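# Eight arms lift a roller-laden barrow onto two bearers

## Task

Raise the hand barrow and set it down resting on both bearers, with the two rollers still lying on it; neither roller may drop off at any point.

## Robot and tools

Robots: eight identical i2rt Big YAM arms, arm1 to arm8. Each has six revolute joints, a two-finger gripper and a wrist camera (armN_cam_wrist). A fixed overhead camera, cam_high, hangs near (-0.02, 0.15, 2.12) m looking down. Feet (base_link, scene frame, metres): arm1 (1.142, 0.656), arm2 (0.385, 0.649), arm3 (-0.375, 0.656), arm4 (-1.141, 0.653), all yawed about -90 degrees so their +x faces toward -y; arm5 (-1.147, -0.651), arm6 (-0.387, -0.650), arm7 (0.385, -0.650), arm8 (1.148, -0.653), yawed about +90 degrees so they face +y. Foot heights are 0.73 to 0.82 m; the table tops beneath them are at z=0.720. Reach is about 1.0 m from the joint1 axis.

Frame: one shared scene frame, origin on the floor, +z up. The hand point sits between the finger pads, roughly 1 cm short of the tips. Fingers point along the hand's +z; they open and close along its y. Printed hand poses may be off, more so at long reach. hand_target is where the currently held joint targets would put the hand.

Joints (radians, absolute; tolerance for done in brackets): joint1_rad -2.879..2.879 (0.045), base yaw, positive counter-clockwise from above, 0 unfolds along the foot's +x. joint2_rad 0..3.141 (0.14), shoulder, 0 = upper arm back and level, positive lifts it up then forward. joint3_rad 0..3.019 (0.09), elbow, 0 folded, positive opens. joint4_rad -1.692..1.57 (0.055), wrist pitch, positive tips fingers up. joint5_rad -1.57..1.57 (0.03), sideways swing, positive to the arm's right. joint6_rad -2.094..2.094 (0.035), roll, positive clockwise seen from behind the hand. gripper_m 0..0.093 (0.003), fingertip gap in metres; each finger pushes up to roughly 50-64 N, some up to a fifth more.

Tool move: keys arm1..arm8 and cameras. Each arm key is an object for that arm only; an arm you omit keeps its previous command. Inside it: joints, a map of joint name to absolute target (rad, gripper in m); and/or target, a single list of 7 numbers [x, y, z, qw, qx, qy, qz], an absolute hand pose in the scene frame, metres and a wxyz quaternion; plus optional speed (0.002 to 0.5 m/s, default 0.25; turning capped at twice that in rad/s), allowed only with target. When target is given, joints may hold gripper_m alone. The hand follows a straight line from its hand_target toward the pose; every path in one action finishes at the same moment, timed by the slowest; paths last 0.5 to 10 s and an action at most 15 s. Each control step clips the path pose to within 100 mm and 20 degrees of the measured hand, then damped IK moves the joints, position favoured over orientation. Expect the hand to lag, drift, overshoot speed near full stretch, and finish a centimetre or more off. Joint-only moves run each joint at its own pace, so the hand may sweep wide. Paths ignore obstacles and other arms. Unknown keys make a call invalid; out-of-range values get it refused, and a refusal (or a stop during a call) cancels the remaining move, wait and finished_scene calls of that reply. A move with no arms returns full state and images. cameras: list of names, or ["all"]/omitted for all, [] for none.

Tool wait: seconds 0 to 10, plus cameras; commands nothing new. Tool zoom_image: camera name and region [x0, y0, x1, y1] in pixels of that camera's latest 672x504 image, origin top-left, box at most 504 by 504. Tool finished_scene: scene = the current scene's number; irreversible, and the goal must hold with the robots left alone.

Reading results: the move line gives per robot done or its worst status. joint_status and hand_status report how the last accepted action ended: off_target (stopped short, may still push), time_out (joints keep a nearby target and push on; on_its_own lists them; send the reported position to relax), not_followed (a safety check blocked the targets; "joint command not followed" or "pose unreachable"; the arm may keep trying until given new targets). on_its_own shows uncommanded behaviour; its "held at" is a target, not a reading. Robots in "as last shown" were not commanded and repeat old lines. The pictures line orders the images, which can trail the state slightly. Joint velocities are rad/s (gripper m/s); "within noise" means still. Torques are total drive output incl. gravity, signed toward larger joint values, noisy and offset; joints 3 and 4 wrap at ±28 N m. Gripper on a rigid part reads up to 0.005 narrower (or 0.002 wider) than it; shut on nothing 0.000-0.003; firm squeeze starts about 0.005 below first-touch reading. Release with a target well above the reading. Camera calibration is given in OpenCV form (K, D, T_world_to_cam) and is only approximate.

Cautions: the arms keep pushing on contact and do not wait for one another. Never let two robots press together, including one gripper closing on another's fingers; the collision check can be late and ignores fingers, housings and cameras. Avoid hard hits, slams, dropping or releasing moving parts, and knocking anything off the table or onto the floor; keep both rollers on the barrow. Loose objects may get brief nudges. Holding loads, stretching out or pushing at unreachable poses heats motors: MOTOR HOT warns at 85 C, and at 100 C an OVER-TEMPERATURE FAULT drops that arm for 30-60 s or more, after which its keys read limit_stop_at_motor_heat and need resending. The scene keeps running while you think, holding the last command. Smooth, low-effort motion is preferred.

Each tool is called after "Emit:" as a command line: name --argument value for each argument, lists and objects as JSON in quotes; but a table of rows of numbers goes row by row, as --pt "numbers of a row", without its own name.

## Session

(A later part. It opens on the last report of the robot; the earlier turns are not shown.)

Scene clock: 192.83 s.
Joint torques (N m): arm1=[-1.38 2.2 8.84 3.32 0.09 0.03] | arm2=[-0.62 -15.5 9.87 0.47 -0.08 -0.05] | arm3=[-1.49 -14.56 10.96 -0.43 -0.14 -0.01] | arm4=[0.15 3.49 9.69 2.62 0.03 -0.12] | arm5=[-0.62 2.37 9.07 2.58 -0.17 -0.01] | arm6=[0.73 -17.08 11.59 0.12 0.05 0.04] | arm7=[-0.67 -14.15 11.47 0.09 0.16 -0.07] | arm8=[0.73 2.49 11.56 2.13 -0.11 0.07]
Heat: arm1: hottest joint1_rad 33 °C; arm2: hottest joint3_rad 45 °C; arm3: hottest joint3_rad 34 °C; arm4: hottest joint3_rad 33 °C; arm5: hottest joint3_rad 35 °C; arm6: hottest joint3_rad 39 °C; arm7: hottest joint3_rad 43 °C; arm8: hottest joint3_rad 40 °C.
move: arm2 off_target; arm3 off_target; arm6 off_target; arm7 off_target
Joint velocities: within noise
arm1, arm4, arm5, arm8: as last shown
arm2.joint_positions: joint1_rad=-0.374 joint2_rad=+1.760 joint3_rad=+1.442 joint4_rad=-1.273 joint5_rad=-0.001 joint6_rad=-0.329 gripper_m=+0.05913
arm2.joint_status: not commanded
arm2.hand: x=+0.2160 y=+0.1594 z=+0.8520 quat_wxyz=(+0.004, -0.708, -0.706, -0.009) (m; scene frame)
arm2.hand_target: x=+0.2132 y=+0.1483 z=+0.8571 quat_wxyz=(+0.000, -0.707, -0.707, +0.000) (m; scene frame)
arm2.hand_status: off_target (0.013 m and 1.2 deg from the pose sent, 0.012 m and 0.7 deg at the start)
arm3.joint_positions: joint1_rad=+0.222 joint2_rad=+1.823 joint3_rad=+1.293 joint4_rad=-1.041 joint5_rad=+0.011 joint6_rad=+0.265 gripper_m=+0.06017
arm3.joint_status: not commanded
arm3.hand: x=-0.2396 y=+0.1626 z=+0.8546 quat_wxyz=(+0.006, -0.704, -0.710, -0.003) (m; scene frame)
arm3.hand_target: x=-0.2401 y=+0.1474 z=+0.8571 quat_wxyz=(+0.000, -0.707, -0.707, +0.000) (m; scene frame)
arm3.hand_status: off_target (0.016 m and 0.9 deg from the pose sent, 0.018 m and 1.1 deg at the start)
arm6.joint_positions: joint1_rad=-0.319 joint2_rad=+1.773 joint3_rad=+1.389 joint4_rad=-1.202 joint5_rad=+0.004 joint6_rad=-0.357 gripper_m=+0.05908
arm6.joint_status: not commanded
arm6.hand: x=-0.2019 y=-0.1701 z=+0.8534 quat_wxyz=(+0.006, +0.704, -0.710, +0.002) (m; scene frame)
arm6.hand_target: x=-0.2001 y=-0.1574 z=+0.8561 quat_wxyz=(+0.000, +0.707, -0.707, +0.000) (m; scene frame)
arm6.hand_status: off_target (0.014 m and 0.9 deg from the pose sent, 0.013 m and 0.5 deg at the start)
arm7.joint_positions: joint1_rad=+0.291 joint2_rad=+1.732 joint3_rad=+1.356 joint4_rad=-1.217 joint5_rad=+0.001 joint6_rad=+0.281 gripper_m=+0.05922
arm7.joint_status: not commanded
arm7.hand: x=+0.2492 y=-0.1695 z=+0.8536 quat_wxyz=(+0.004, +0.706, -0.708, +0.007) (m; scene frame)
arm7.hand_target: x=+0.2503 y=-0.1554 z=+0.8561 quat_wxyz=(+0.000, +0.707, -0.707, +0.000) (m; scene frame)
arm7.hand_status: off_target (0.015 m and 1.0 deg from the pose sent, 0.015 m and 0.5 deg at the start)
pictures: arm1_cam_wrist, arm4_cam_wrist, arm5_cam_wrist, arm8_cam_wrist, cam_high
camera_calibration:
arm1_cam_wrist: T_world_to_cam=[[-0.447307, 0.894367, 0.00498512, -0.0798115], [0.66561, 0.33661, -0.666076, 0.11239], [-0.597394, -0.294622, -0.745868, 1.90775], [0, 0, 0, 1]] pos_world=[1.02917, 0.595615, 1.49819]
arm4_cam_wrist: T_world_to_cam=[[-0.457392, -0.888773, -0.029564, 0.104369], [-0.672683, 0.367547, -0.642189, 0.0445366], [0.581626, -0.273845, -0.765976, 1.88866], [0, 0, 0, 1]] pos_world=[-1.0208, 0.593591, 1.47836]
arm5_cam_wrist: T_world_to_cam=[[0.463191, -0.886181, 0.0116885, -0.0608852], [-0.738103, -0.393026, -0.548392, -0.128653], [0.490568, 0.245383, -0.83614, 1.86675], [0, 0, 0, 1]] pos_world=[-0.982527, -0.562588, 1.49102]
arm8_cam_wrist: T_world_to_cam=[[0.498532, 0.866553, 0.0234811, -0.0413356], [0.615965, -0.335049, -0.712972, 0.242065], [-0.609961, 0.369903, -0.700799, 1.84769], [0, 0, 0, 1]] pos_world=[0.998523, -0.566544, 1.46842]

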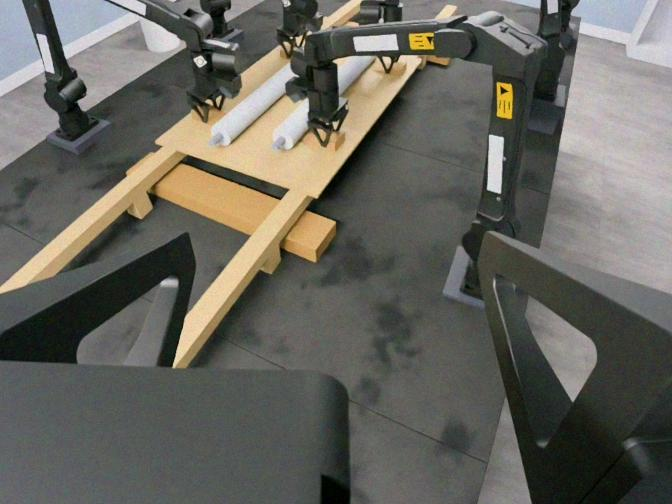

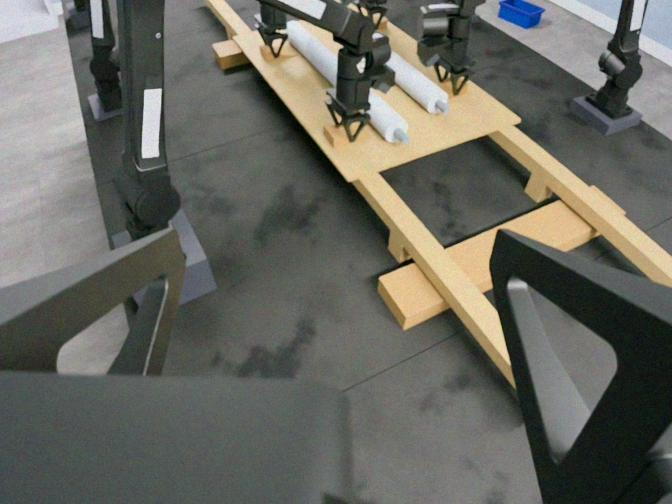

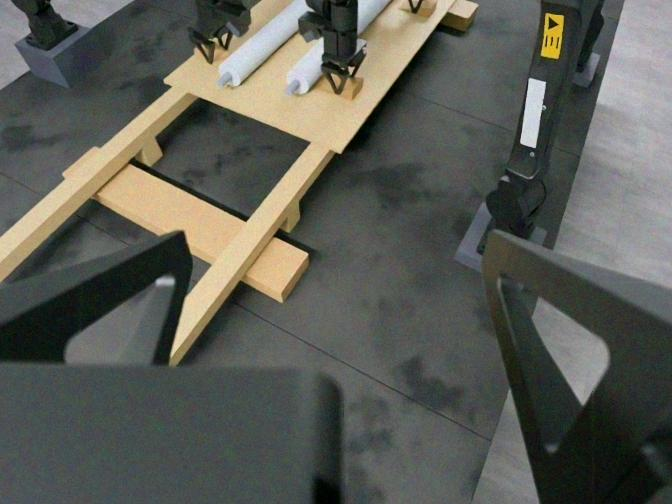

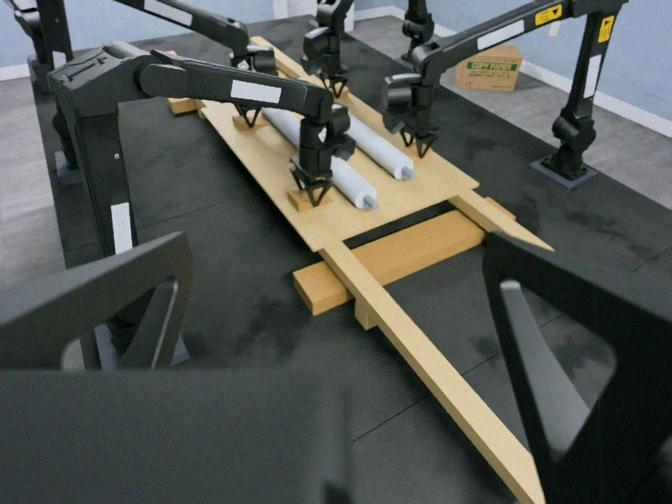

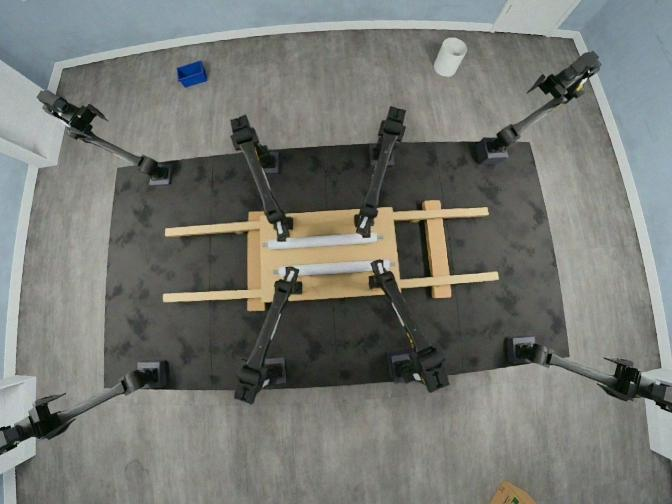

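Emit:
move --arm2 '{"target": [0.213, 0.140, 0.864, 0, 0.7071, 0.7071, 0], "speed": 0.04}' --arm3 '{"target": [-0.24, 0.138, 0.864, 0, 0.7071, 0.7071, 0], "speed": 0.04}' --arm6 '{"target": [-0.20, -0.149, 0.864, 0, 0.7071, -0.7071, 0], "speed": 0.04}' --arm7 '{"target": [0.25, -0.147, 0.864, 0, 0.7071, -0.7071, 0], "speed": 0.04}' --cameras '["arm1_cam_wrist", "arm4_cam_wrist", "arm5_cam_wrist", "arm8_cam_wrist", "cam_high"]'

Emit:
zoom_image --camera "arm1_cam_wrist" --region '[160, 60, 380, 220]'

Emit:
zoom_image --camera "arm4_cam_wrist" --region '[290, 40, 530, 200]'

Emit:
zoom_image --camera "arm5_cam_wrist" --region '[170, 0, 390, 150]'

Emit:
zoom_image --camera "arm8_cam_wrist" --region '[240, 80, 480, 250]'

Scene clock: 198.60 s.
Joint torques (N m): arm1=[-1.79 2.14 8.88 3.4 0.08 0.04] | arm2=[-0.21 -14.92 11.95 -0.05 -0.09 0] | arm3=[-1.44 -15.03 11.3 -0.59 -0.13 -0.05] | arm4=[0.15 3.49 9.7 2.63 0.03 -0.12] | arm5=[-0.62 2.55 9.03 2.54 -0.16 -0.01] | arm6=[1.03 -17.32 12.68 -0.2 0.06 0.08] | arm7=[-0.5 -14.15 13.19 -0.39 0.16 -0.07] | arm8=[0.73 2.49 11.56 2.13 -0.11 0.07]
Heat: arm1: hottest joint1_rad 33 °C; arm2: hottest joint3_rad 45 °C; arm3: hottest joint3_rad 35 °C; arm4: hottest joint3_rad 33 °C; arm5: hottest joint3_rad 35 °C; arm6: hottest joint3_rad 39 °C; arm7: hottest joint3_rad 42 °C; arm8: hottest joint3_rad 40 °C.
move: arm2 off_target; arm3 off_target; arm6 off_target; arm7 off_target
Joint velocities: within noise
arm1, arm4, arm5, arm8: as last shown
arm1.joint_positions: joint1_rad=-1.139 joint2_rad=+0.521 joint3_rad=+1.428 joint4_rad=-1.125 joint5_rad=-0.003 joint6_rad=-0.008 gripper_m=+0.09397
arm2.joint_positions: joint1_rad=-0.374 joint2_rad=+1.765 joint3_rad=+1.449 joint4_rad=-1.283 joint5_rad=-0.001 joint6_rad=-0.329 gripper_m=+0.05913
arm2.joint_status: not commanded
arm2.hand: x=+0.2160 y=+0.1593 z=+0.8522 quat_wxyz=(+0.006, -0.708, -0.706, -0.013) (m; scene frame)
arm2.hand_target: x=+0.2134 y=+0.1408 z=+0.8640 quat_wxyz=(+0.000, -0.707, -0.707, +0.000) (m; scene frame)
arm2.hand_status: off_target (0.023 m and 1.6 deg from the pose sent, 0.023 m and 1.2 deg at the start)
arm3.joint_positions: joint1_rad=+0.217 joint2_rad=+1.838 joint3_rad=+1.327 joint4_rad=-1.064 joint5_rad=+0.011 joint6_rad=+0.265 gripper_m=+0.06017
arm3.joint_status: not commanded
arm3.hand: x=-0.2400 y=+0.1543 z=+0.8584 quat_wxyz=(+0.008, -0.706, -0.708, -0.004) (m; scene frame)
arm3.hand_target: x=-0.2401 y=+0.1385 z=+0.8640 quat_wxyz=(+0.000, -0.707, -0.707, +0.000) (m; scene frame)
arm3.hand_status: off_target (0.017 m and 1.0 deg from the pose sent, 0.026 m and 0.9 deg at the start)
arm5.hand: x=-0.9242 y=-0.5342 z=+1.3848 quat_wxyz=(-0.553, +0.196, -0.800, -0.126) (m; scene frame)
arm6.joint_positions: joint1_rad=-0.317 joint2_rad=+1.784 joint3_rad=+1.413 joint4_rad=-1.222 joint5_rad=+0.004 joint6_rad=-0.357 gripper_m=+0.05908
arm6.joint_status: not commanded
arm6.hand: x=-0.2016 y=-0.1659 z=+0.8564 quat_wxyz=(+0.010, +0.705, -0.709, +0.003) (m; scene frame)
arm6.hand_target: x=-0.2003 y=-0.1496 z=+0.8641 quat_wxyz=(+0.000, +0.707, -0.707, +0.000) (m; scene frame)
arm6.hand_status: off_target (0.019 m and 1.2 deg from the pose sent, 0.024 m and 0.9 deg at the start)
arm7.joint_positions: joint1_rad=+0.286 joint2_rad=+1.743 joint3_rad=+1.374 joint4_rad=-1.226 joint5_rad=+0.001 joint6_rad=+0.277 gripper_m=+0.05922
arm7.joint_status: not commanded
arm7.hand: x=+0.2505 y=-0.1650 z=+0.8544 quat_wxyz=(+0.005, +0.706, -0.709, +0.009) (m; scene frame)
arm7.hand_target: x=+0.2502 y=-0.1478 z=+0.8641 quat_wxyz=(+0.000, +0.707, -0.707, +0.000) (m; scene frame)
arm7.hand_status: off_target (0.020 m and 1.2 deg from the pose sent, 0.025 m and 1.0 deg at the start)
pictures: arm1_cam_wrist, arm4_cam_wrist, arm5_cam_wrist, arm8_cam_wrist, cam_high
camera_calibration:
arm1_cam_wrist: T_world_to_cam=[[-0.447229, 0.894408, 0.00461069, -0.0794457], [0.665749, 0.336327, -0.66608, 0.112389], [-0.597298, -0.294821, -0.745866, 1.9078], [0, 0, 0, 1]] pos_world=[1.02917, 0.595716, 1.49819]
arm4_cam_wrist: T_world_to_cam=[[-0.457392, -0.888773, -0.029564, 0.104369], [-0.672683, 0.367547, -0.642189, 0.0445366], [0.581626, -0.273845, -0.765976, 1.88866], [0, 0, 0, 1]] pos_world=[-1.0208, 0.593591, 1.47836]
arm5_cam_wrist: T_world_to_cam=[[0.463532, -0.886006, 0.0115113, -0.0601871], [-0.738015, -0.393232, -0.548363, -0.128725], [0.490379, 0.245688, -0.836161, 1.86677], [0, 0, 0, 1]] pos_world=[-0.982527, -0.562588, 1.49102]
arm8_cam_wrist: T_world_to_cam=[[0.498532, 0.866553, 0.0234811, -0.0413356], [0.615965, -0.335049, -0.712972, 0.242065], [-0.609961, 0.369903, -0.700799, 1.84769], [0, 0, 0, 1]] pos_world=[0.998523, -0.566544, 1.46842]

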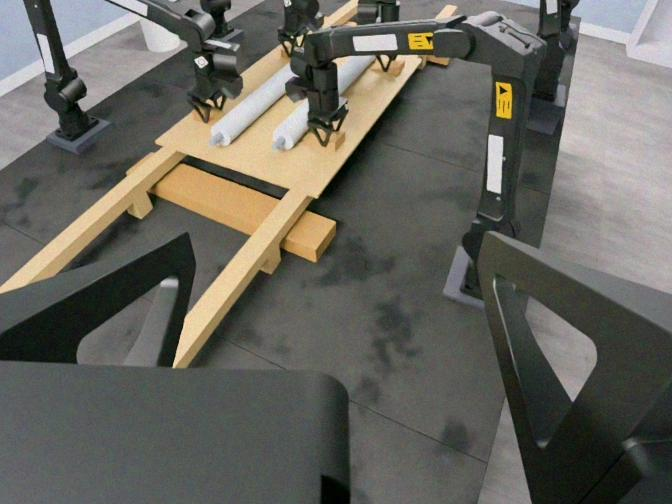

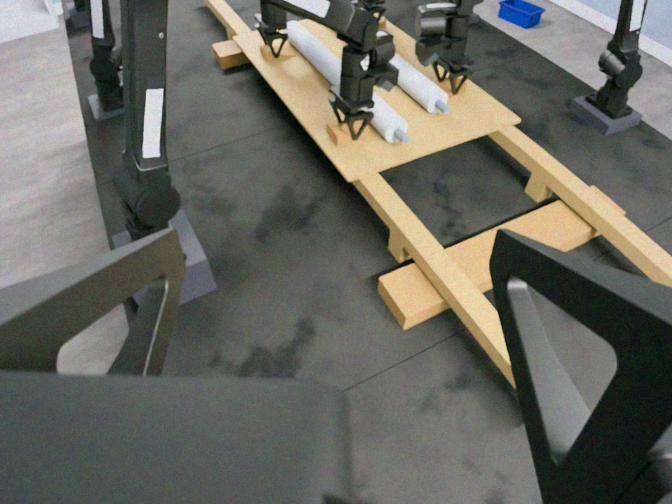

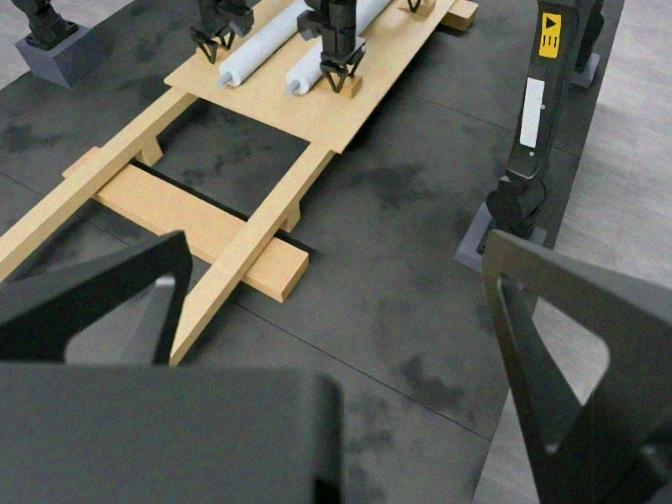

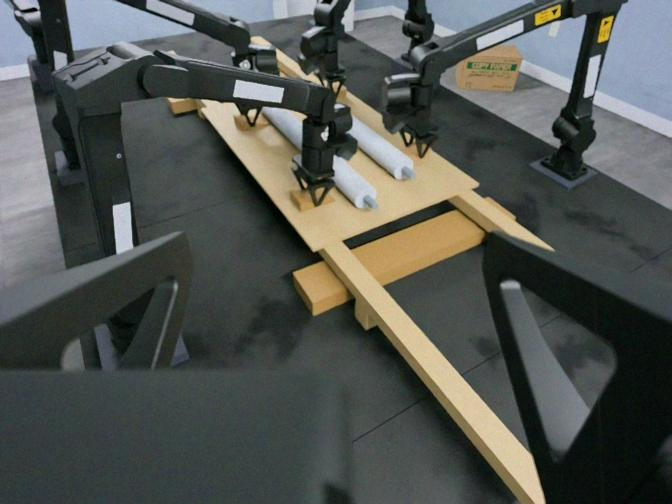

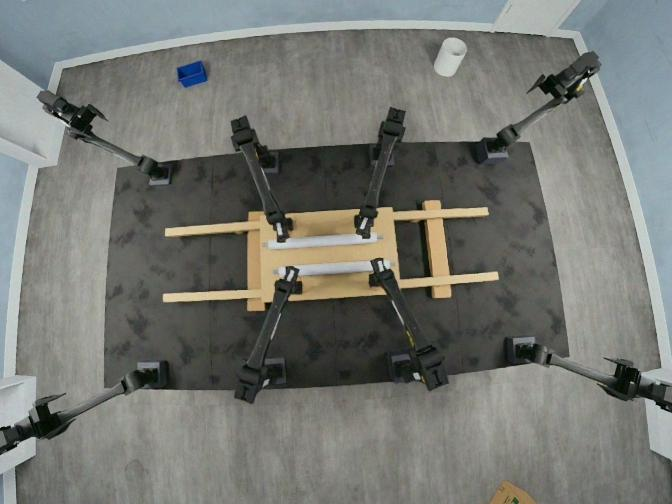

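Scaled by 2.291 from the camera's 672x504 image, which has a finer 960x720 frame.

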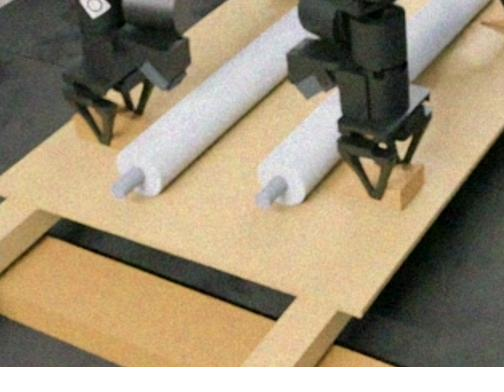

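Scaled by 2.100 from the camera's 672x504 image, which has a finer 960x720 frame.

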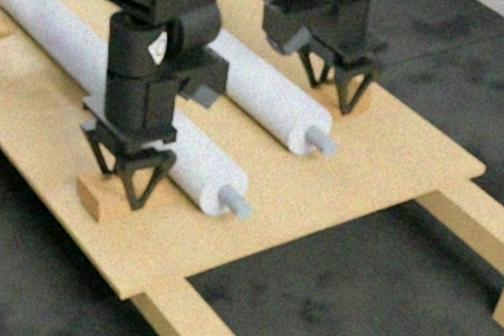

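Scaled by 2.291 from the camera's 672x504 image, which has a finer 960x720 frame.

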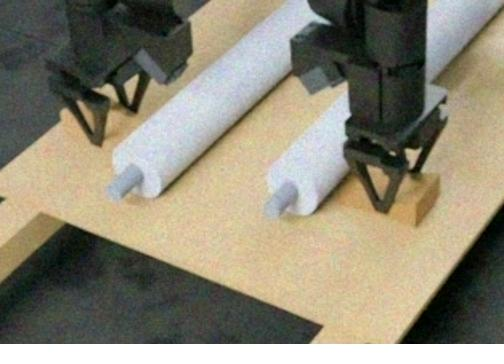

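Scaled by 2.100 from the camera's 672x504 image, which has a finer 960x720 frame.

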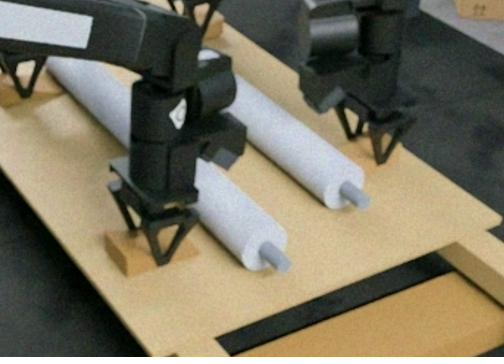

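Emit:
move --arm2 '{"target": [0.213, 0.128, 0.868, 0, 0.7071, 0.7071, 0], "speed": 0.03}' --arm3 '{"target": [-0.24, 0.132, 0.866, 0, 0.7071, 0.7071, 0], "speed": 0.03}' --arm6 '{"target": [-0.20, -0.140, 0.867, 0, 0.7071, -0.7071, 0], "speed": 0.03}' --arm7 '{"target": [0.25, -0.137, 0.868, 0, 0.7071, -0.7071, 0], "speed": 0.03}' --cameras '["arm1_cam_wrist", "arm4_cam_wrist", "arm5_cam_wrist", "arm8_cam_wrist"]'

Emit:
zoom_image --camera "arm1_cam_wrist" --region '[160, 60, 380, 220]'

Emit:
zoom_image --camera "arm4_cam_wrist" --region '[290, 40, 530, 200]'

Emit:
zoom_image --camera "arm5_cam_wrist" --region '[170, 0, 390, 150]'

Emit:
zoom_image --camera "arm8_cam_wrist" --region '[240, 80, 480, 250]'

Scene clock: 202.60 s.
Joint torques (N m): arm1=[-1.67 2.43 8.8 3.36 0.06 0.02] | arm2=[-0.03 -15.79 12.21 -0.06 -0.1 0.06] | arm3=[-1.49 -15.33 11.41 -0.5 -0.13 -0.07] | arm4=[0.09 3.43 9.7 2.62 0.03 -0.12] | arm5=[-0.73 2.43 9.05 2.62 -0.16 -0.01] | arm6=[1.08 -17.79 12.78 -0.2 0.05 0.14] | arm7=[-0.44 -14.74 13.42 -0.58 0.16 -0.04] | arm8=[0.73 2.49 11.58 2.13 -0.11 0.07]
Heat: arm1: hottest joint1_rad 33 °C; arm2: hottest joint3_rad 46 °C; arm3: hottest joint3_rad 35 °C; arm4: hottest joint3_rad 33 °C; arm5: hottest joint3_rad 35 °C; arm6: hottest joint3_rad 39 °C; arm7: hottest joint3_rad 42 °C; arm8: hottest joint3_rad 40 °C.
move: arm2 off_target; arm3 off_target; arm6 off_target; arm7 off_target
Joint velocities: within noise
arm1, arm4, arm5, arm8: as last shown
arm2.joint_positions: joint1_rad=-0.369 joint2_rad=+1.795 joint3_rad=+1.494 joint4_rad=-1.303 joint5_rad=-0.001 joint6_rad=-0.328 gripper_m=+0.05913
arm2.joint_status: not commanded
arm2.hand: x=+0.2145 y=+0.1481 z=+0.8535 quat_wxyz=(+0.007, -0.707, -0.707, -0.015) (m; scene frame)
arm2.hand_target: x=+0.2133 y=+0.1290 z=+0.8682 quat_wxyz=(+0.000, -0.707, -0.707, +0.001) (m; scene frame)
arm2.hand_status: off_target (0.025 m and 1.9 deg from the pose sent, 0.035 m and 1.6 deg at the start)
arm3.joint_positions: joint1_rad=+0.215 joint2_rad=+1.849 joint3_rad=+1.349 joint4_rad=-1.076 joint5_rad=+0.011 joint6_rad=+0.265 gripper_m=+0.06017
arm3.joint_status: not commanded
arm3.hand: x=-0.2398 y=+0.1484 z=+0.8604 quat_wxyz=(+0.008, -0.707, -0.707, -0.004) (m; scene frame)
arm3.hand_target: x=-0.2401 y=+0.1325 z=+0.8662 quat_wxyz=(+0.000, -0.707, -0.707, +0.000) (m; scene frame)
arm3.hand_status: off_target (0.017 m and 1.0 deg from the pose sent, 0.023 m and 1.0 deg at the start)
arm6.joint_positions: joint1_rad=-0.311 joint2_rad=+1.803 joint3_rad=+1.447 joint4_rad=-1.238 joint5_rad=+0.004 joint6_rad=-0.357 gripper_m=+0.05908
arm6.joint_status: not commanded
arm6.hand: x=-0.2016 y=-0.1568 z=+0.8591 quat_wxyz=(+0.010, +0.707, -0.707, +0.003) (m; scene frame)
arm6.hand_target: x=-0.2003 y=-0.1406 z=+0.8670 quat_wxyz=(+0.000, +0.707, -0.707, +0.000) (m; scene frame)
arm6.hand_status: off_target (0.019 m and 1.2 deg from the pose sent, 0.028 m and 1.2 deg at the start)
arm7.joint_positions: joint1_rad=+0.281 joint2_rad=+1.767 joint3_rad=+1.409 joint4_rad=-1.245 joint5_rad=+0.001 joint6_rad=+0.271 gripper_m=+0.05922
arm7.joint_status: not commanded
arm7.hand: x=+0.2509 y=-0.1562 z=+0.8554 quat_wxyz=(+0.007, +0.706, -0.708, +0.012) (m; scene frame)
arm7.hand_target: x=+0.2503 y=-0.1378 z=+0.8682 quat_wxyz=(+0.000, +0.707, -0.707, +0.000) (m; scene frame)
arm7.hand_status: off_target (0.023 m and 1.6 deg from the pose sent, 0.031 m and 1.2 deg at the start)
arm8.hand: x=+0.9238 y=-0.5207 z=+1.3779 quat_wxyz=(-0.176, +0.736, -0.199, -0.623) (m; scene frame)
arm8.hand_target: x=+0.9276 y=-0.5253 z=+1.3966 quat_wxyz=(-0.174, +0.721, -0.195, -0.642) (m; scene frame)
pictures: arm1_cam_wrist, arm4_cam_wrist, arm5_cam_wrist, arm8_cam_wrist
camera_calibration:
arm1_cam_wrist: T_world_to_cam=[[-0.447229, 0.894408, 0.00461069, -0.0794457], [0.665749, 0.336327, -0.66608, 0.112389], [-0.597298, -0.294821, -0.745866, 1.9078], [0, 0, 0, 1]] pos_world=[1.02917, 0.595716, 1.49819]
arm4_cam_wrist: T_world_to_cam=[[-0.457392, -0.888773, -0.029564, 0.104369], [-0.672683, 0.367547, -0.642189, 0.0445366], [0.581626, -0.273845, -0.765976, 1.88866], [0, 0, 0, 1]] pos_world=[-1.0208, 0.593591, 1.47836]
arm5_cam_wrist: T_world_to_cam=[[0.463532, -0.886006, 0.0115113, -0.0601871], [-0.738015, -0.393232, -0.548363, -0.128725], [0.490379, 0.245688, -0.836161, 1.86677], [0, 0, 0, 1]] pos_world=[-0.982527, -0.562588, 1.49102]
arm8_cam_wrist: T_world_to_cam=[[0.49862, 0.866514, 0.0230685, -0.0408392], [0.615789, -0.335364, -0.712976, 0.242069], [-0.610067, 0.36971, -0.700808, 1.8477], [0, 0, 0, 1]] pos_world=[0.998523, -0.566545, 1.46842]

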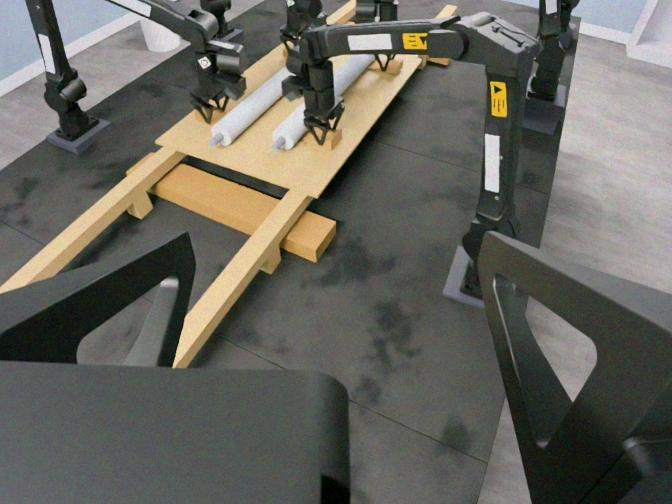

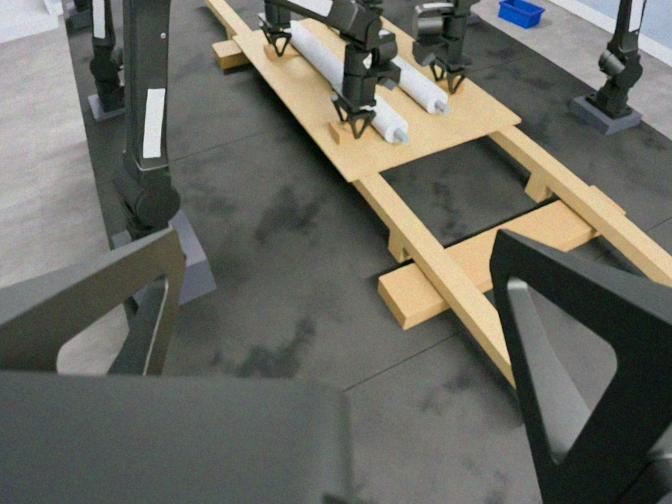

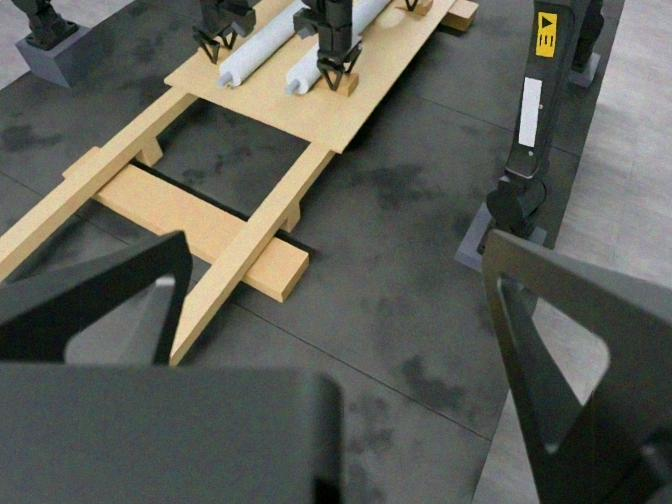

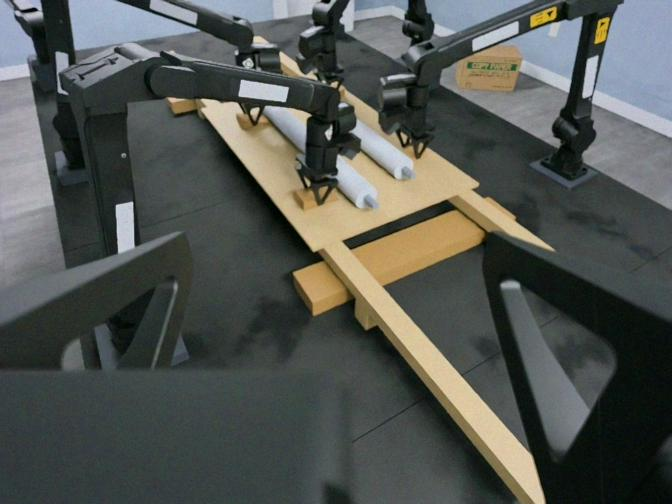

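Scaled by 2.291 from the camera's 672x504 image, which has a finer 960x720 frame.

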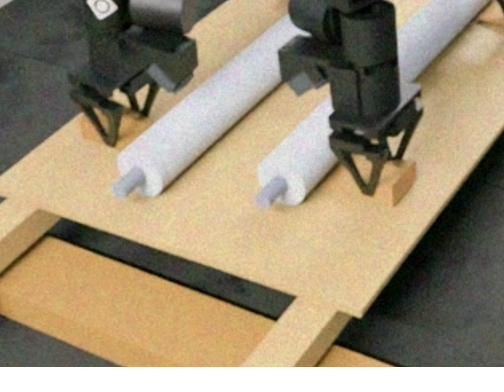

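Scaled by 2.100 from the camera's 672x504 image, which has a finer 960x720 frame.

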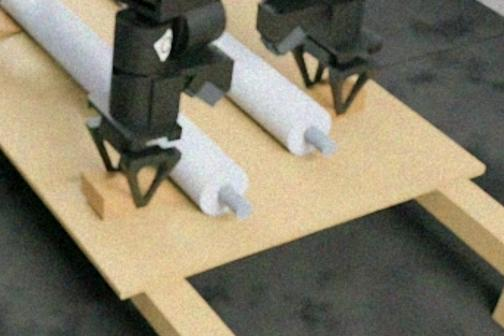

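Scaled by 2.291 from the camera's 672x504 image, which has a finer 960x720 frame.

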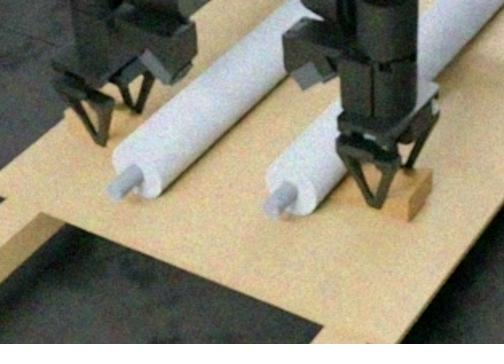

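Scaled by 2.100 from the camera's 672x504 image, which has a finer 960x720 frame.

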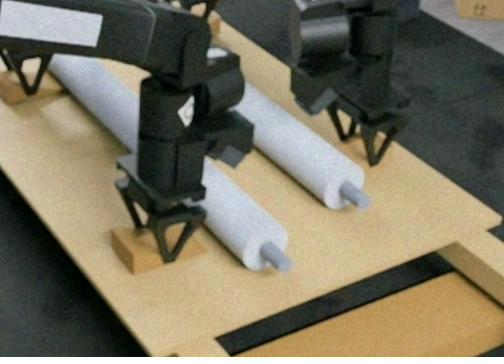

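Emit:
move --arm2 '{"target": [0.2145, 0.146, 0.862, 0, 0.7071, 0.7071, 0], "speed": 0.03}' --arm3 '{"target": [-0.24, 0.145, 0.863, 0, 0.7071, 0.7071, 0], "speed": 0.03}' --arm6 '{"target": [-0.2016, -0.154, 0.863, 0, 0.7071, -0.7071, 0], "speed": 0.03}' --arm7 '{"target": [0.251, -0.153, 0.862, 0, 0.7071, -0.7071, 0], "speed": 0.03}' --cameras '[]'

Emit:
move --arm2 '{"joints": {"gripper_m": 0.090}}' --arm3 '{"joints": {"gripper_m": 0.090}}' --arm6 '{"joints": {"gripper_m": 0.090}}' --arm7 '{"joints": {"gripper_m": 0.090}}' --cameras '["arm2_cam_wrist", "arm3_cam_wrist", "arm6_cam_wrist", "arm7_cam_wrist"]'

Scene clock: 207.37 s.
Joint torques (N m): arm1=[-1.67 2.26 8.98 3.36 0.08 0.04] | arm2=[-0.67 -19.14 7.09 0.83 -0.08 -0.02] | arm3=[-0.91 -17.44 7.5 0.09 -0.14 -0.01] | arm4=[0.09 3.49 9.7 2.62 0.03 -0.12] | arm5=[-0.56 2.37 9.06 2.59 -0.18 -0.02] | arm6=[0.56 -20.31 8.49 0.57 0.05 0.08] | arm7=[-0.15 -17.2 8.54 0.5 0.16 0.01] | arm8=[0.73 2.55 11.58 2.13 -0.11 0.07]
Heat: arm1: hottest joint1_rad 33 °C; arm2: hottest joint3_rad 47 °C; arm3: hottest joint3_rad 35 °C; arm4: hottest joint3_rad 33 °C; arm5: hottest joint3_rad 35 °C; arm6: hottest joint3_rad 40 °C; arm7: hottest joint3_rad 43 °C; arm8: hottest joint3_rad 40 °C.
move: arm2 done; arm3 done; arm6 done; arm7 done
Joint velocities: within noise
arm1, arm4, arm5, arm8: as last shown
arm2.joint_positions: joint1_rad=-0.369 joint2_rad=+1.795 joint3_rad=+1.494 joint4_rad=-1.298 joint5_rad=-0.001 joint6_rad=-0.328 gripper_m=+0.05913
arm2.joint_status: not commanded
arm2.hand: x=+0.2141 y=+0.1469 z=+0.8534 quat_wxyz=(+0.006, -0.707, -0.707, -0.013) (m; scene frame)
arm2.hand_target: x=+0.2144 y=+0.1461 z=+0.8620 quat_wxyz=(+0.000, -0.707, -0.707, +0.000) (m; scene frame)
arm2.hand_status: done (0.009 m and 1.6 deg from the pose sent, 0.009 m and 1.9 deg at the start)
arm3.joint_positions: joint1_rad=+0.215 joint2_rad=+1.849 joint3_rad=+1.349 joint4_rad=-1.072 joint5_rad=+0.011 joint6_rad=+0.265 gripper_m=+0.06017
arm3.joint_status: not commanded
arm3.hand: x=-0.2396 y=+0.1474 z=+0.8603 quat_wxyz=(+0.006, -0.707, -0.707, -0.003) (m; scene frame)
arm3.hand_target: x=-0.2399 y=+0.1451 z=+0.8630 quat_wxyz=(+0.000, -0.707, -0.707, +0.000) (m; scene frame)
arm3.hand_status: done (0.004 m and 0.8 deg from the pose sent, 0.004 m and 1.0 deg at the start)
arm6.joint_positions: joint1_rad=-0.311 joint2_rad=+1.803 joint3_rad=+1.448 joint4_rad=-1.234 joint5_rad=+0.004 joint6_rad=-0.357 gripper_m=+0.05908
arm6.joint_status: not commanded
arm6.hand: x=-0.2011 y=-0.1555 z=+0.8594 quat_wxyz=(+0.008, +0.707, -0.707, +0.002) (m; scene frame)
arm6.hand_target: x=-0.2016 y=-0.1539 z=+0.8630 quat_wxyz=(+0.000, +0.707, -0.707, +0.000) (m; scene frame)
arm6.hand_status: done (0.004 m and 0.9 deg from the pose sent, 0.005 m and 1.2 deg at the start)
arm7.joint_positions: joint1_rad=+0.281 joint2_rad=+1.767 joint3_rad=+1.409 joint4_rad=-1.245 joint5_rad=+0.001 joint6_rad=+0.271 gripper_m=+0.05922
arm7.joint_status: not commanded
arm7.hand: x=+0.2508 y=-0.1561 z=+0.8556 quat_wxyz=(+0.007, +0.706, -0.708, +0.012) (m; scene frame)
arm7.hand_target: x=+0.2510 y=-0.1530 z=+0.8622 quat_wxyz=(+0.000, +0.707, -0.707, +0.000) (m; scene frame)
arm7.hand_status: done (0.007 m and 1.6 deg from the pose sent, 0.007 m and 1.6 deg at the start)
pictures: none
No camera images: "cameras" was empty.

Scene clock: 208.00 s.
Joint torques (N m): arm1=[-1.9 2.08 8.9 3.23 0.09 0.02] | arm2=[-0.67 -19.08 7.08 0.87 -0.08 -0.02] | arm3=[-0.91 -17.44 7.5 0.06 -0.14 -0.02] | arm4=[0.09 3.49 9.7 2.63 0.03 -0.12] | arm5=[-0.56 2.43 9.02 2.58 -0.15 -0.01] | arm6=[0.44 -20.31 8.46 0.57 0.05 0.08] | arm7=[-0.15 -17.44 8.49 0.53 0.16 0] | arm8=[0.73 2.49 11.58 2.13 -0.11 0.07]
Heat: arm1: hottest joint1_rad 33 °C; arm2: hottest joint3_rad 47 °C; arm3: hottest joint3_rad 35 °C; arm4: hottest joint3_rad 33 °C; arm5: hottest joint3_rad 35 °C; arm6: hottest joint3_rad 40 °C; arm7: hottest joint3_rad 43 °C; arm8: hottest joint3_rad 40 °C.
move: arm2 done; arm3 done; arm6 done; arm7 done
Joint velocities: within noise
arm1, arm4, arm5, arm8: as last shown
arm2.joint_positions: joint1_rad=-0.369 joint2_rad=+1.795 joint3_rad=+1.494 joint4_rad=-1.298 joint5_rad=-0.001 joint6_rad=-0.328 gripper_m=+0.08988
arm2.joint_status: all done
arm2.hand: x=+0.2141 y=+0.1469 z=+0.8534 quat_wxyz=(+0.006, -0.707, -0.707, -0.013) (m; scene frame)
arm2.hand_target: x=+0.2144 y=+0.1461 z=+0.8620 quat_wxyz=(+0.000, -0.707, -0.707, +0.000) (m; scene frame)
arm2.hand_status: not commanded
arm3.joint_positions: joint1_rad=+0.215 joint2_rad=+1.849 joint3_rad=+1.349 joint4_rad=-1.072 joint5_rad=+0.011 joint6_rad=+0.265 gripper_m=+0.08987
arm3.joint_status: all done
arm3.hand: x=-0.2396 y=+0.1474 z=+0.8603 quat_wxyz=(+0.006, -0.707, -0.707, -0.003) (m; scene frame)
arm3.hand_target: x=-0.2399 y=+0.1451 z=+0.8630 quat_wxyz=(+0.000, -0.707, -0.707, +0.000) (m; scene frame)
arm3.hand_status: not commanded
arm6.joint_positions: joint1_rad=-0.311 joint2_rad=+1.803 joint3_rad=+1.448 joint4_rad=-1.234 joint5_rad=+0.004 joint6_rad=-0.357 gripper_m=+0.08985
arm6.joint_status: all done
arm6.hand: x=-0.2011 y=-0.1555 z=+0.8594 quat_wxyz=(+0.008, +0.707, -0.707, +0.002) (m; scene frame)
arm6.hand_target: x=-0.2016 y=-0.1539 z=+0.8630 quat_wxyz=(+0.000, +0.707, -0.707, +0.000) (m; scene frame)
arm6.hand_status: not commanded
arm7.joint_positions: joint1_rad=+0.281 joint2_rad=+1.767 joint3_rad=+1.409 joint4_rad=-1.245 joint5_rad=+0.001 joint6_rad=+0.271 gripper_m=+0.08984
arm7.joint_status: all done
arm7.hand: x=+0.2508 y=-0.1561 z=+0.8556 quat_wxyz=(+0.007, +0.706, -0.708, +0.012) (m; scene frame)
arm7.hand_target: x=+0.2510 y=-0.1530 z=+0.8622 quat_wxyz=(+0.000, +0.707, -0.707, +0.000) (m; scene frame)
arm7.hand_status: not commanded
pictures: arm2_cam_wrist, arm3_cam_wrist, arm6_cam_wrist, arm7_cam_wrist
camera_calibration:
arm2_cam_wrist: T_world_to_cam=[[-0.999926, -0.000107576, -0.0121297, 0.224935], [-0.00750053, 0.791366, 0.611297, -0.635551], [0.00953328, 0.611343, -0.791309, 0.709402], [0, 0, 0, 1]] pos_world=[0.213389, 0.0692899, 0.952594]
arm3_cam_wrist: T_world_to_cam=[[-0.999924, -0.00940278, 0.00795943, -0.244783], [-0.00301744, 0.81335, 0.581767, -0.61613], [-0.011944, 0.581699, -0.813316, 0.736001], [0, 0, 0, 1]] pos_world=[-0.237833, 0.0706962, 0.958995]
arm6_cam_wrist: T_world_to_cam=[[0.999697, -0.0213899, -0.012141, 0.20997], [-0.0100982, -0.807063, 0.59038, -0.630302], [-0.0224267, -0.590078, -0.807034, 0.725294], [0, 0, 0, 1]] pos_world=[-0.200006, -0.0762215, 0.960003]
arm7_cam_wrist: T_world_to_cam=[[0.999835, 0.00368969, 0.0177785, -0.266071], [-0.00778703, -0.797388, 0.603416, -0.633906], [0.0164028, -0.603455, -0.797228, 0.710539], [0, 0, 0, 1]] pos_world=[0.249436, -0.075709, 0.953701]

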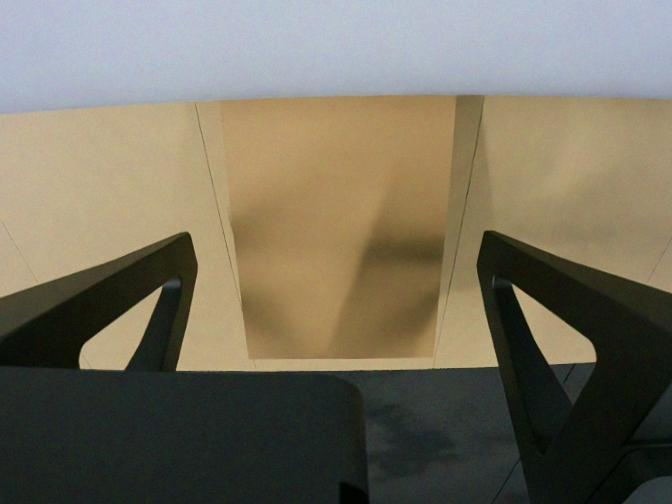

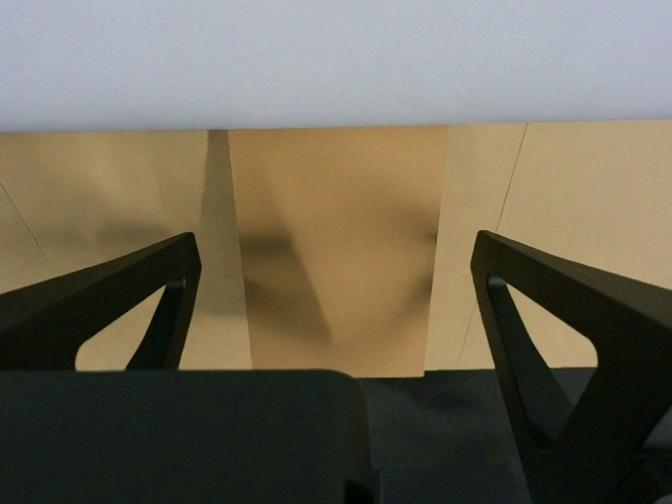

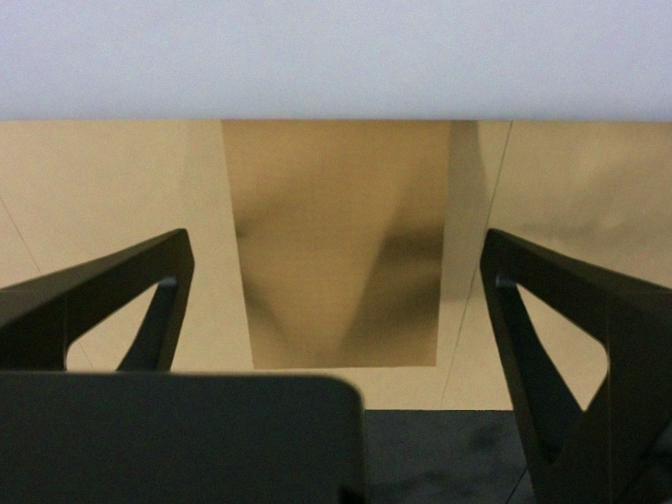

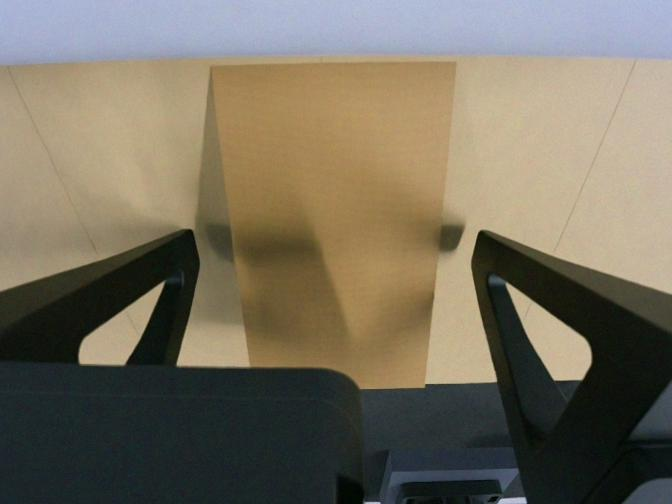

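Emit:
move --arm2 '{"target": [0.2145, 0.155, 0.99, 0, 0.7071, 0.7071, 0], "speed": 0.1}' --arm3 '{"target": [-0.24, 0.155, 0.99, 0, 0.7071, 0.7071, 0], "speed": 0.1}' --arm6 '{"target": [-0.2016, -0.163, 0.99, 0, 0.7071, -0.7071, 0], "speed": 0.1}' --arm7 '{"target": [0.251, -0.163, 0.99, 0, 0.7071, -0.7071, 0], "speed": 0.1}' --cameras '["arm1_cam_wrist", "arm4_cam_wrist"]'

Scene clock: 218.83 s.
Joint torques (N m): arm1=[-1.49 2.02 8.92 3.3 0.07 0.03] | arm2=[-1.2 -18.37 12.78 -0.21 -0.07 -0.07] | arm3=[-0.21 -17.08 12.3 -0.64 -0.15 0.06] | arm4=[0.09 3.49 9.7 2.62 0.03 -0.12] | arm5=[-0.67 2.37 9.06 2.55 -0.17 -0.01] | arm6=[0.21 -19.55 13.18 -0.2 0.06 0.04] | arm7=[0.44 -16.91 14 -0.53 0.16 0.07] | arm8=[0.73 2.49 11.58 2.13 -0.11 0.07]
Heat: arm1: hottest joint1_rad 32 °C; arm2: hottest joint3_rad 46 °C; arm3: hottest joint3_rad 35 °C; arm4: hottest joint3_rad 33 °C; arm5: hottest joint3_rad 35 °C; arm6: hottest joint3_rad 40 °C; arm7: hottest joint3_rad 43 °C; arm8: hottest joint3_rad 40 °C.
move: arm2 off_target; arm3 off_target; arm6 off_target; arm7 off_target
Joint velocities: within noise
arm1.joint_positions: joint1_rad=-1.139 joint2_rad=+0.521 joint3_rad=+1.428 joint4_rad=-1.125 joint5_rad=-0.003 joint6_rad=-0.008 gripper_m=+0.09397
arm1.joint_status: not commanded
arm1.hand: x=+0.9558 y=+0.5607 z=+1.3989 quat_wxyz=(-0.137, -0.760, -0.182, +0.608) (m; scene frame)
arm1.hand_target: x=+0.9577 y=+0.5647 z=+1.4137 quat_wxyz=(-0.139, -0.749, -0.171, +0.625) (m; scene frame)
arm1.hand_status: not commanded
arm2.joint_positions: joint1_rad=-0.369 joint2_rad=+1.721 joint3_rad=+1.665 joint4_rad=-1.587 joint5_rad=-0.001 joint6_rad=-0.328 gripper_m=+0.08996
arm2.joint_status: not commanded
arm2.hand: x=+0.2209 y=+0.1668 z=+0.9560 quat_wxyz=(+0.016, -0.706, -0.707, -0.032) (m; scene frame)
arm2.hand_target: x=+0.2151 y=+0.1569 z=+0.9898 quat_wxyz=(+0.000, -0.707, -0.707, +0.000) (m; scene frame)
arm2.hand_status: off_target (0.037 m and 4.1 deg from the pose sent, 0.137 m and 1.6 deg at the start)
arm3.joint_positions: joint1_rad=+0.215 joint2_rad=+1.715 joint3_rad=+1.460 joint4_rad=-1.354 joint5_rad=+0.011 joint6_rad=+0.265 gripper_m=+0.08994
arm3.joint_status: not commanded
arm3.hand: x=-0.2462 y=+0.1675 z=+0.9667 quat_wxyz=(+0.022, -0.707, -0.707, -0.012) (m; scene frame)
arm3.hand_target: x=-0.2402 y=+0.1560 z=+0.9901 quat_wxyz=(+0.000, -0.707, -0.707, +0.000) (m; scene frame)
arm3.hand_status: off_target (0.027 m and 2.9 deg from the pose sent, 0.130 m and 0.8 deg at the start)
arm4: as last shown
arm5.joint_positions: joint1_rad=-1.139 joint2_rad=+0.558 joint3_rad=+1.321 joint4_rad=-1.117 joint5_rad=+0.002 joint6_rad=-0.007 gripper_m=+0.09396
arm5.joint_status: not commanded
arm5.hand: x=-0.9242 y=-0.5342 z=+1.3848 quat_wxyz=(-0.553, +0.196, -0.800, -0.126) (m; scene frame)
arm5.hand_target: x=-0.9252 y=-0.5372 z=+1.3976 quat_wxyz=(-0.567, +0.187, -0.792, -0.129) (m; scene frame)
arm5.hand_status: not commanded
arm6.joint_positions: joint1_rad=-0.311 joint2_rad=+1.715 joint3_rad=+1.617 joint4_rad=-1.524 joint5_rad=+0.004 joint6_rad=-0.357 gripper_m=+0.08994
arm6.joint_status: not commanded
arm6.hand: x=-0.2068 y=-0.1728 z=+0.9670 quat_wxyz=(+0.023, +0.707, -0.707, +0.009) (m; scene frame)
arm6.hand_target: x=-0.2019 y=-0.1639 z=+0.9899 quat_wxyz=(+0.000, +0.707, -0.707, +0.000) (m; scene frame)
arm6.hand_status: off_target (0.025 m and 2.8 deg from the pose sent, 0.131 m and 0.9 deg at the start)
arm7.joint_positions: joint1_rad=+0.281 joint2_rad=+1.680 joint3_rad=+1.572 joint4_rad=-1.531 joint5_rad=+0.001 joint6_rad=+0.271 gripper_m=+0.08992
arm7.joint_status: not commanded
arm7.hand: x=+0.2561 y=-0.1744 z=+0.9592 quat_wxyz=(+0.016, +0.705, -0.708, +0.027) (m; scene frame)
arm7.hand_target: x=+0.2515 y=-0.1644 z=+0.9898 quat_wxyz=(+0.000, +0.707, -0.707, +0.000) (m; scene frame)
arm7.hand_status: off_target (0.033 m and 3.6 deg from the pose sent, 0.135 m and 1.6 deg at the start)
arm8.joint_positions: joint1_rad=+1.139 joint2_rad=+0.599 joint3_rad=+1.416 joint4_rad=-0.969 joint5_rad=+0.076 joint6_rad=-0.007 gripper_m=+0.09396
arm8.joint_status: not commanded
arm8.hand: x=+0.9238 y=-0.5207 z=+1.3779 quat_wxyz=(-0.176, +0.736, -0.199, -0.623) (m; scene frame)
arm8.hand_target: x=+0.9276 y=-0.5253 z=+1.3966 quat_wxyz=(-0.174, +0.721, -0.195, -0.642) (m; scene frame)
arm8.hand_status: not commanded
pictures: arm1_cam_wrist, arm4_cam_wrist
camera_calibration:
arm1_cam_wrist: T_world_to_cam=[[-0.447229, 0.894408, 0.00461069, -0.0794457], [0.665749, 0.336327, -0.66608, 0.112389], [-0.597298, -0.294821, -0.745866, 1.9078], [0, 0, 0, 1]] pos_world=[1.02917, 0.595716, 1.49819]
arm4_cam_wrist: T_world_to_cam=[[-0.457392, -0.888773, -0.029564, 0.104369], [-0.672683, 0.367547, -0.642189, 0.0445366], [0.581626, -0.273845, -0.765976, 1.88866], [0, 0, 0, 1]] pos_world=[-1.0208, 0.593591, 1.47836]

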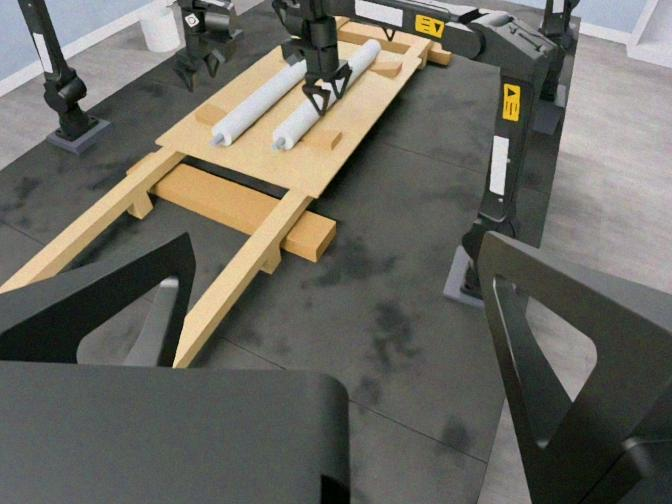

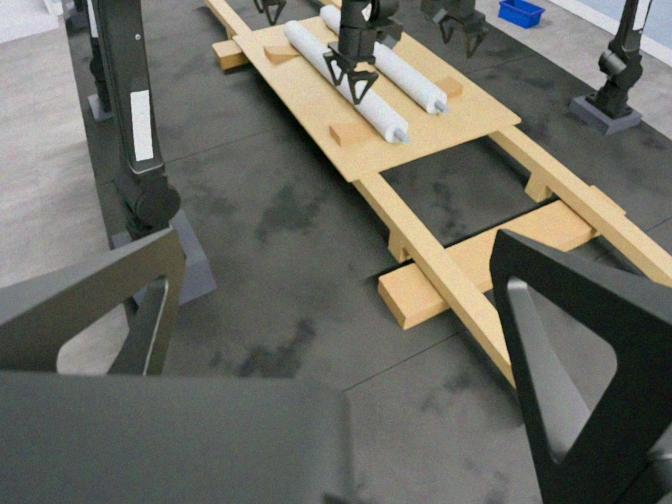

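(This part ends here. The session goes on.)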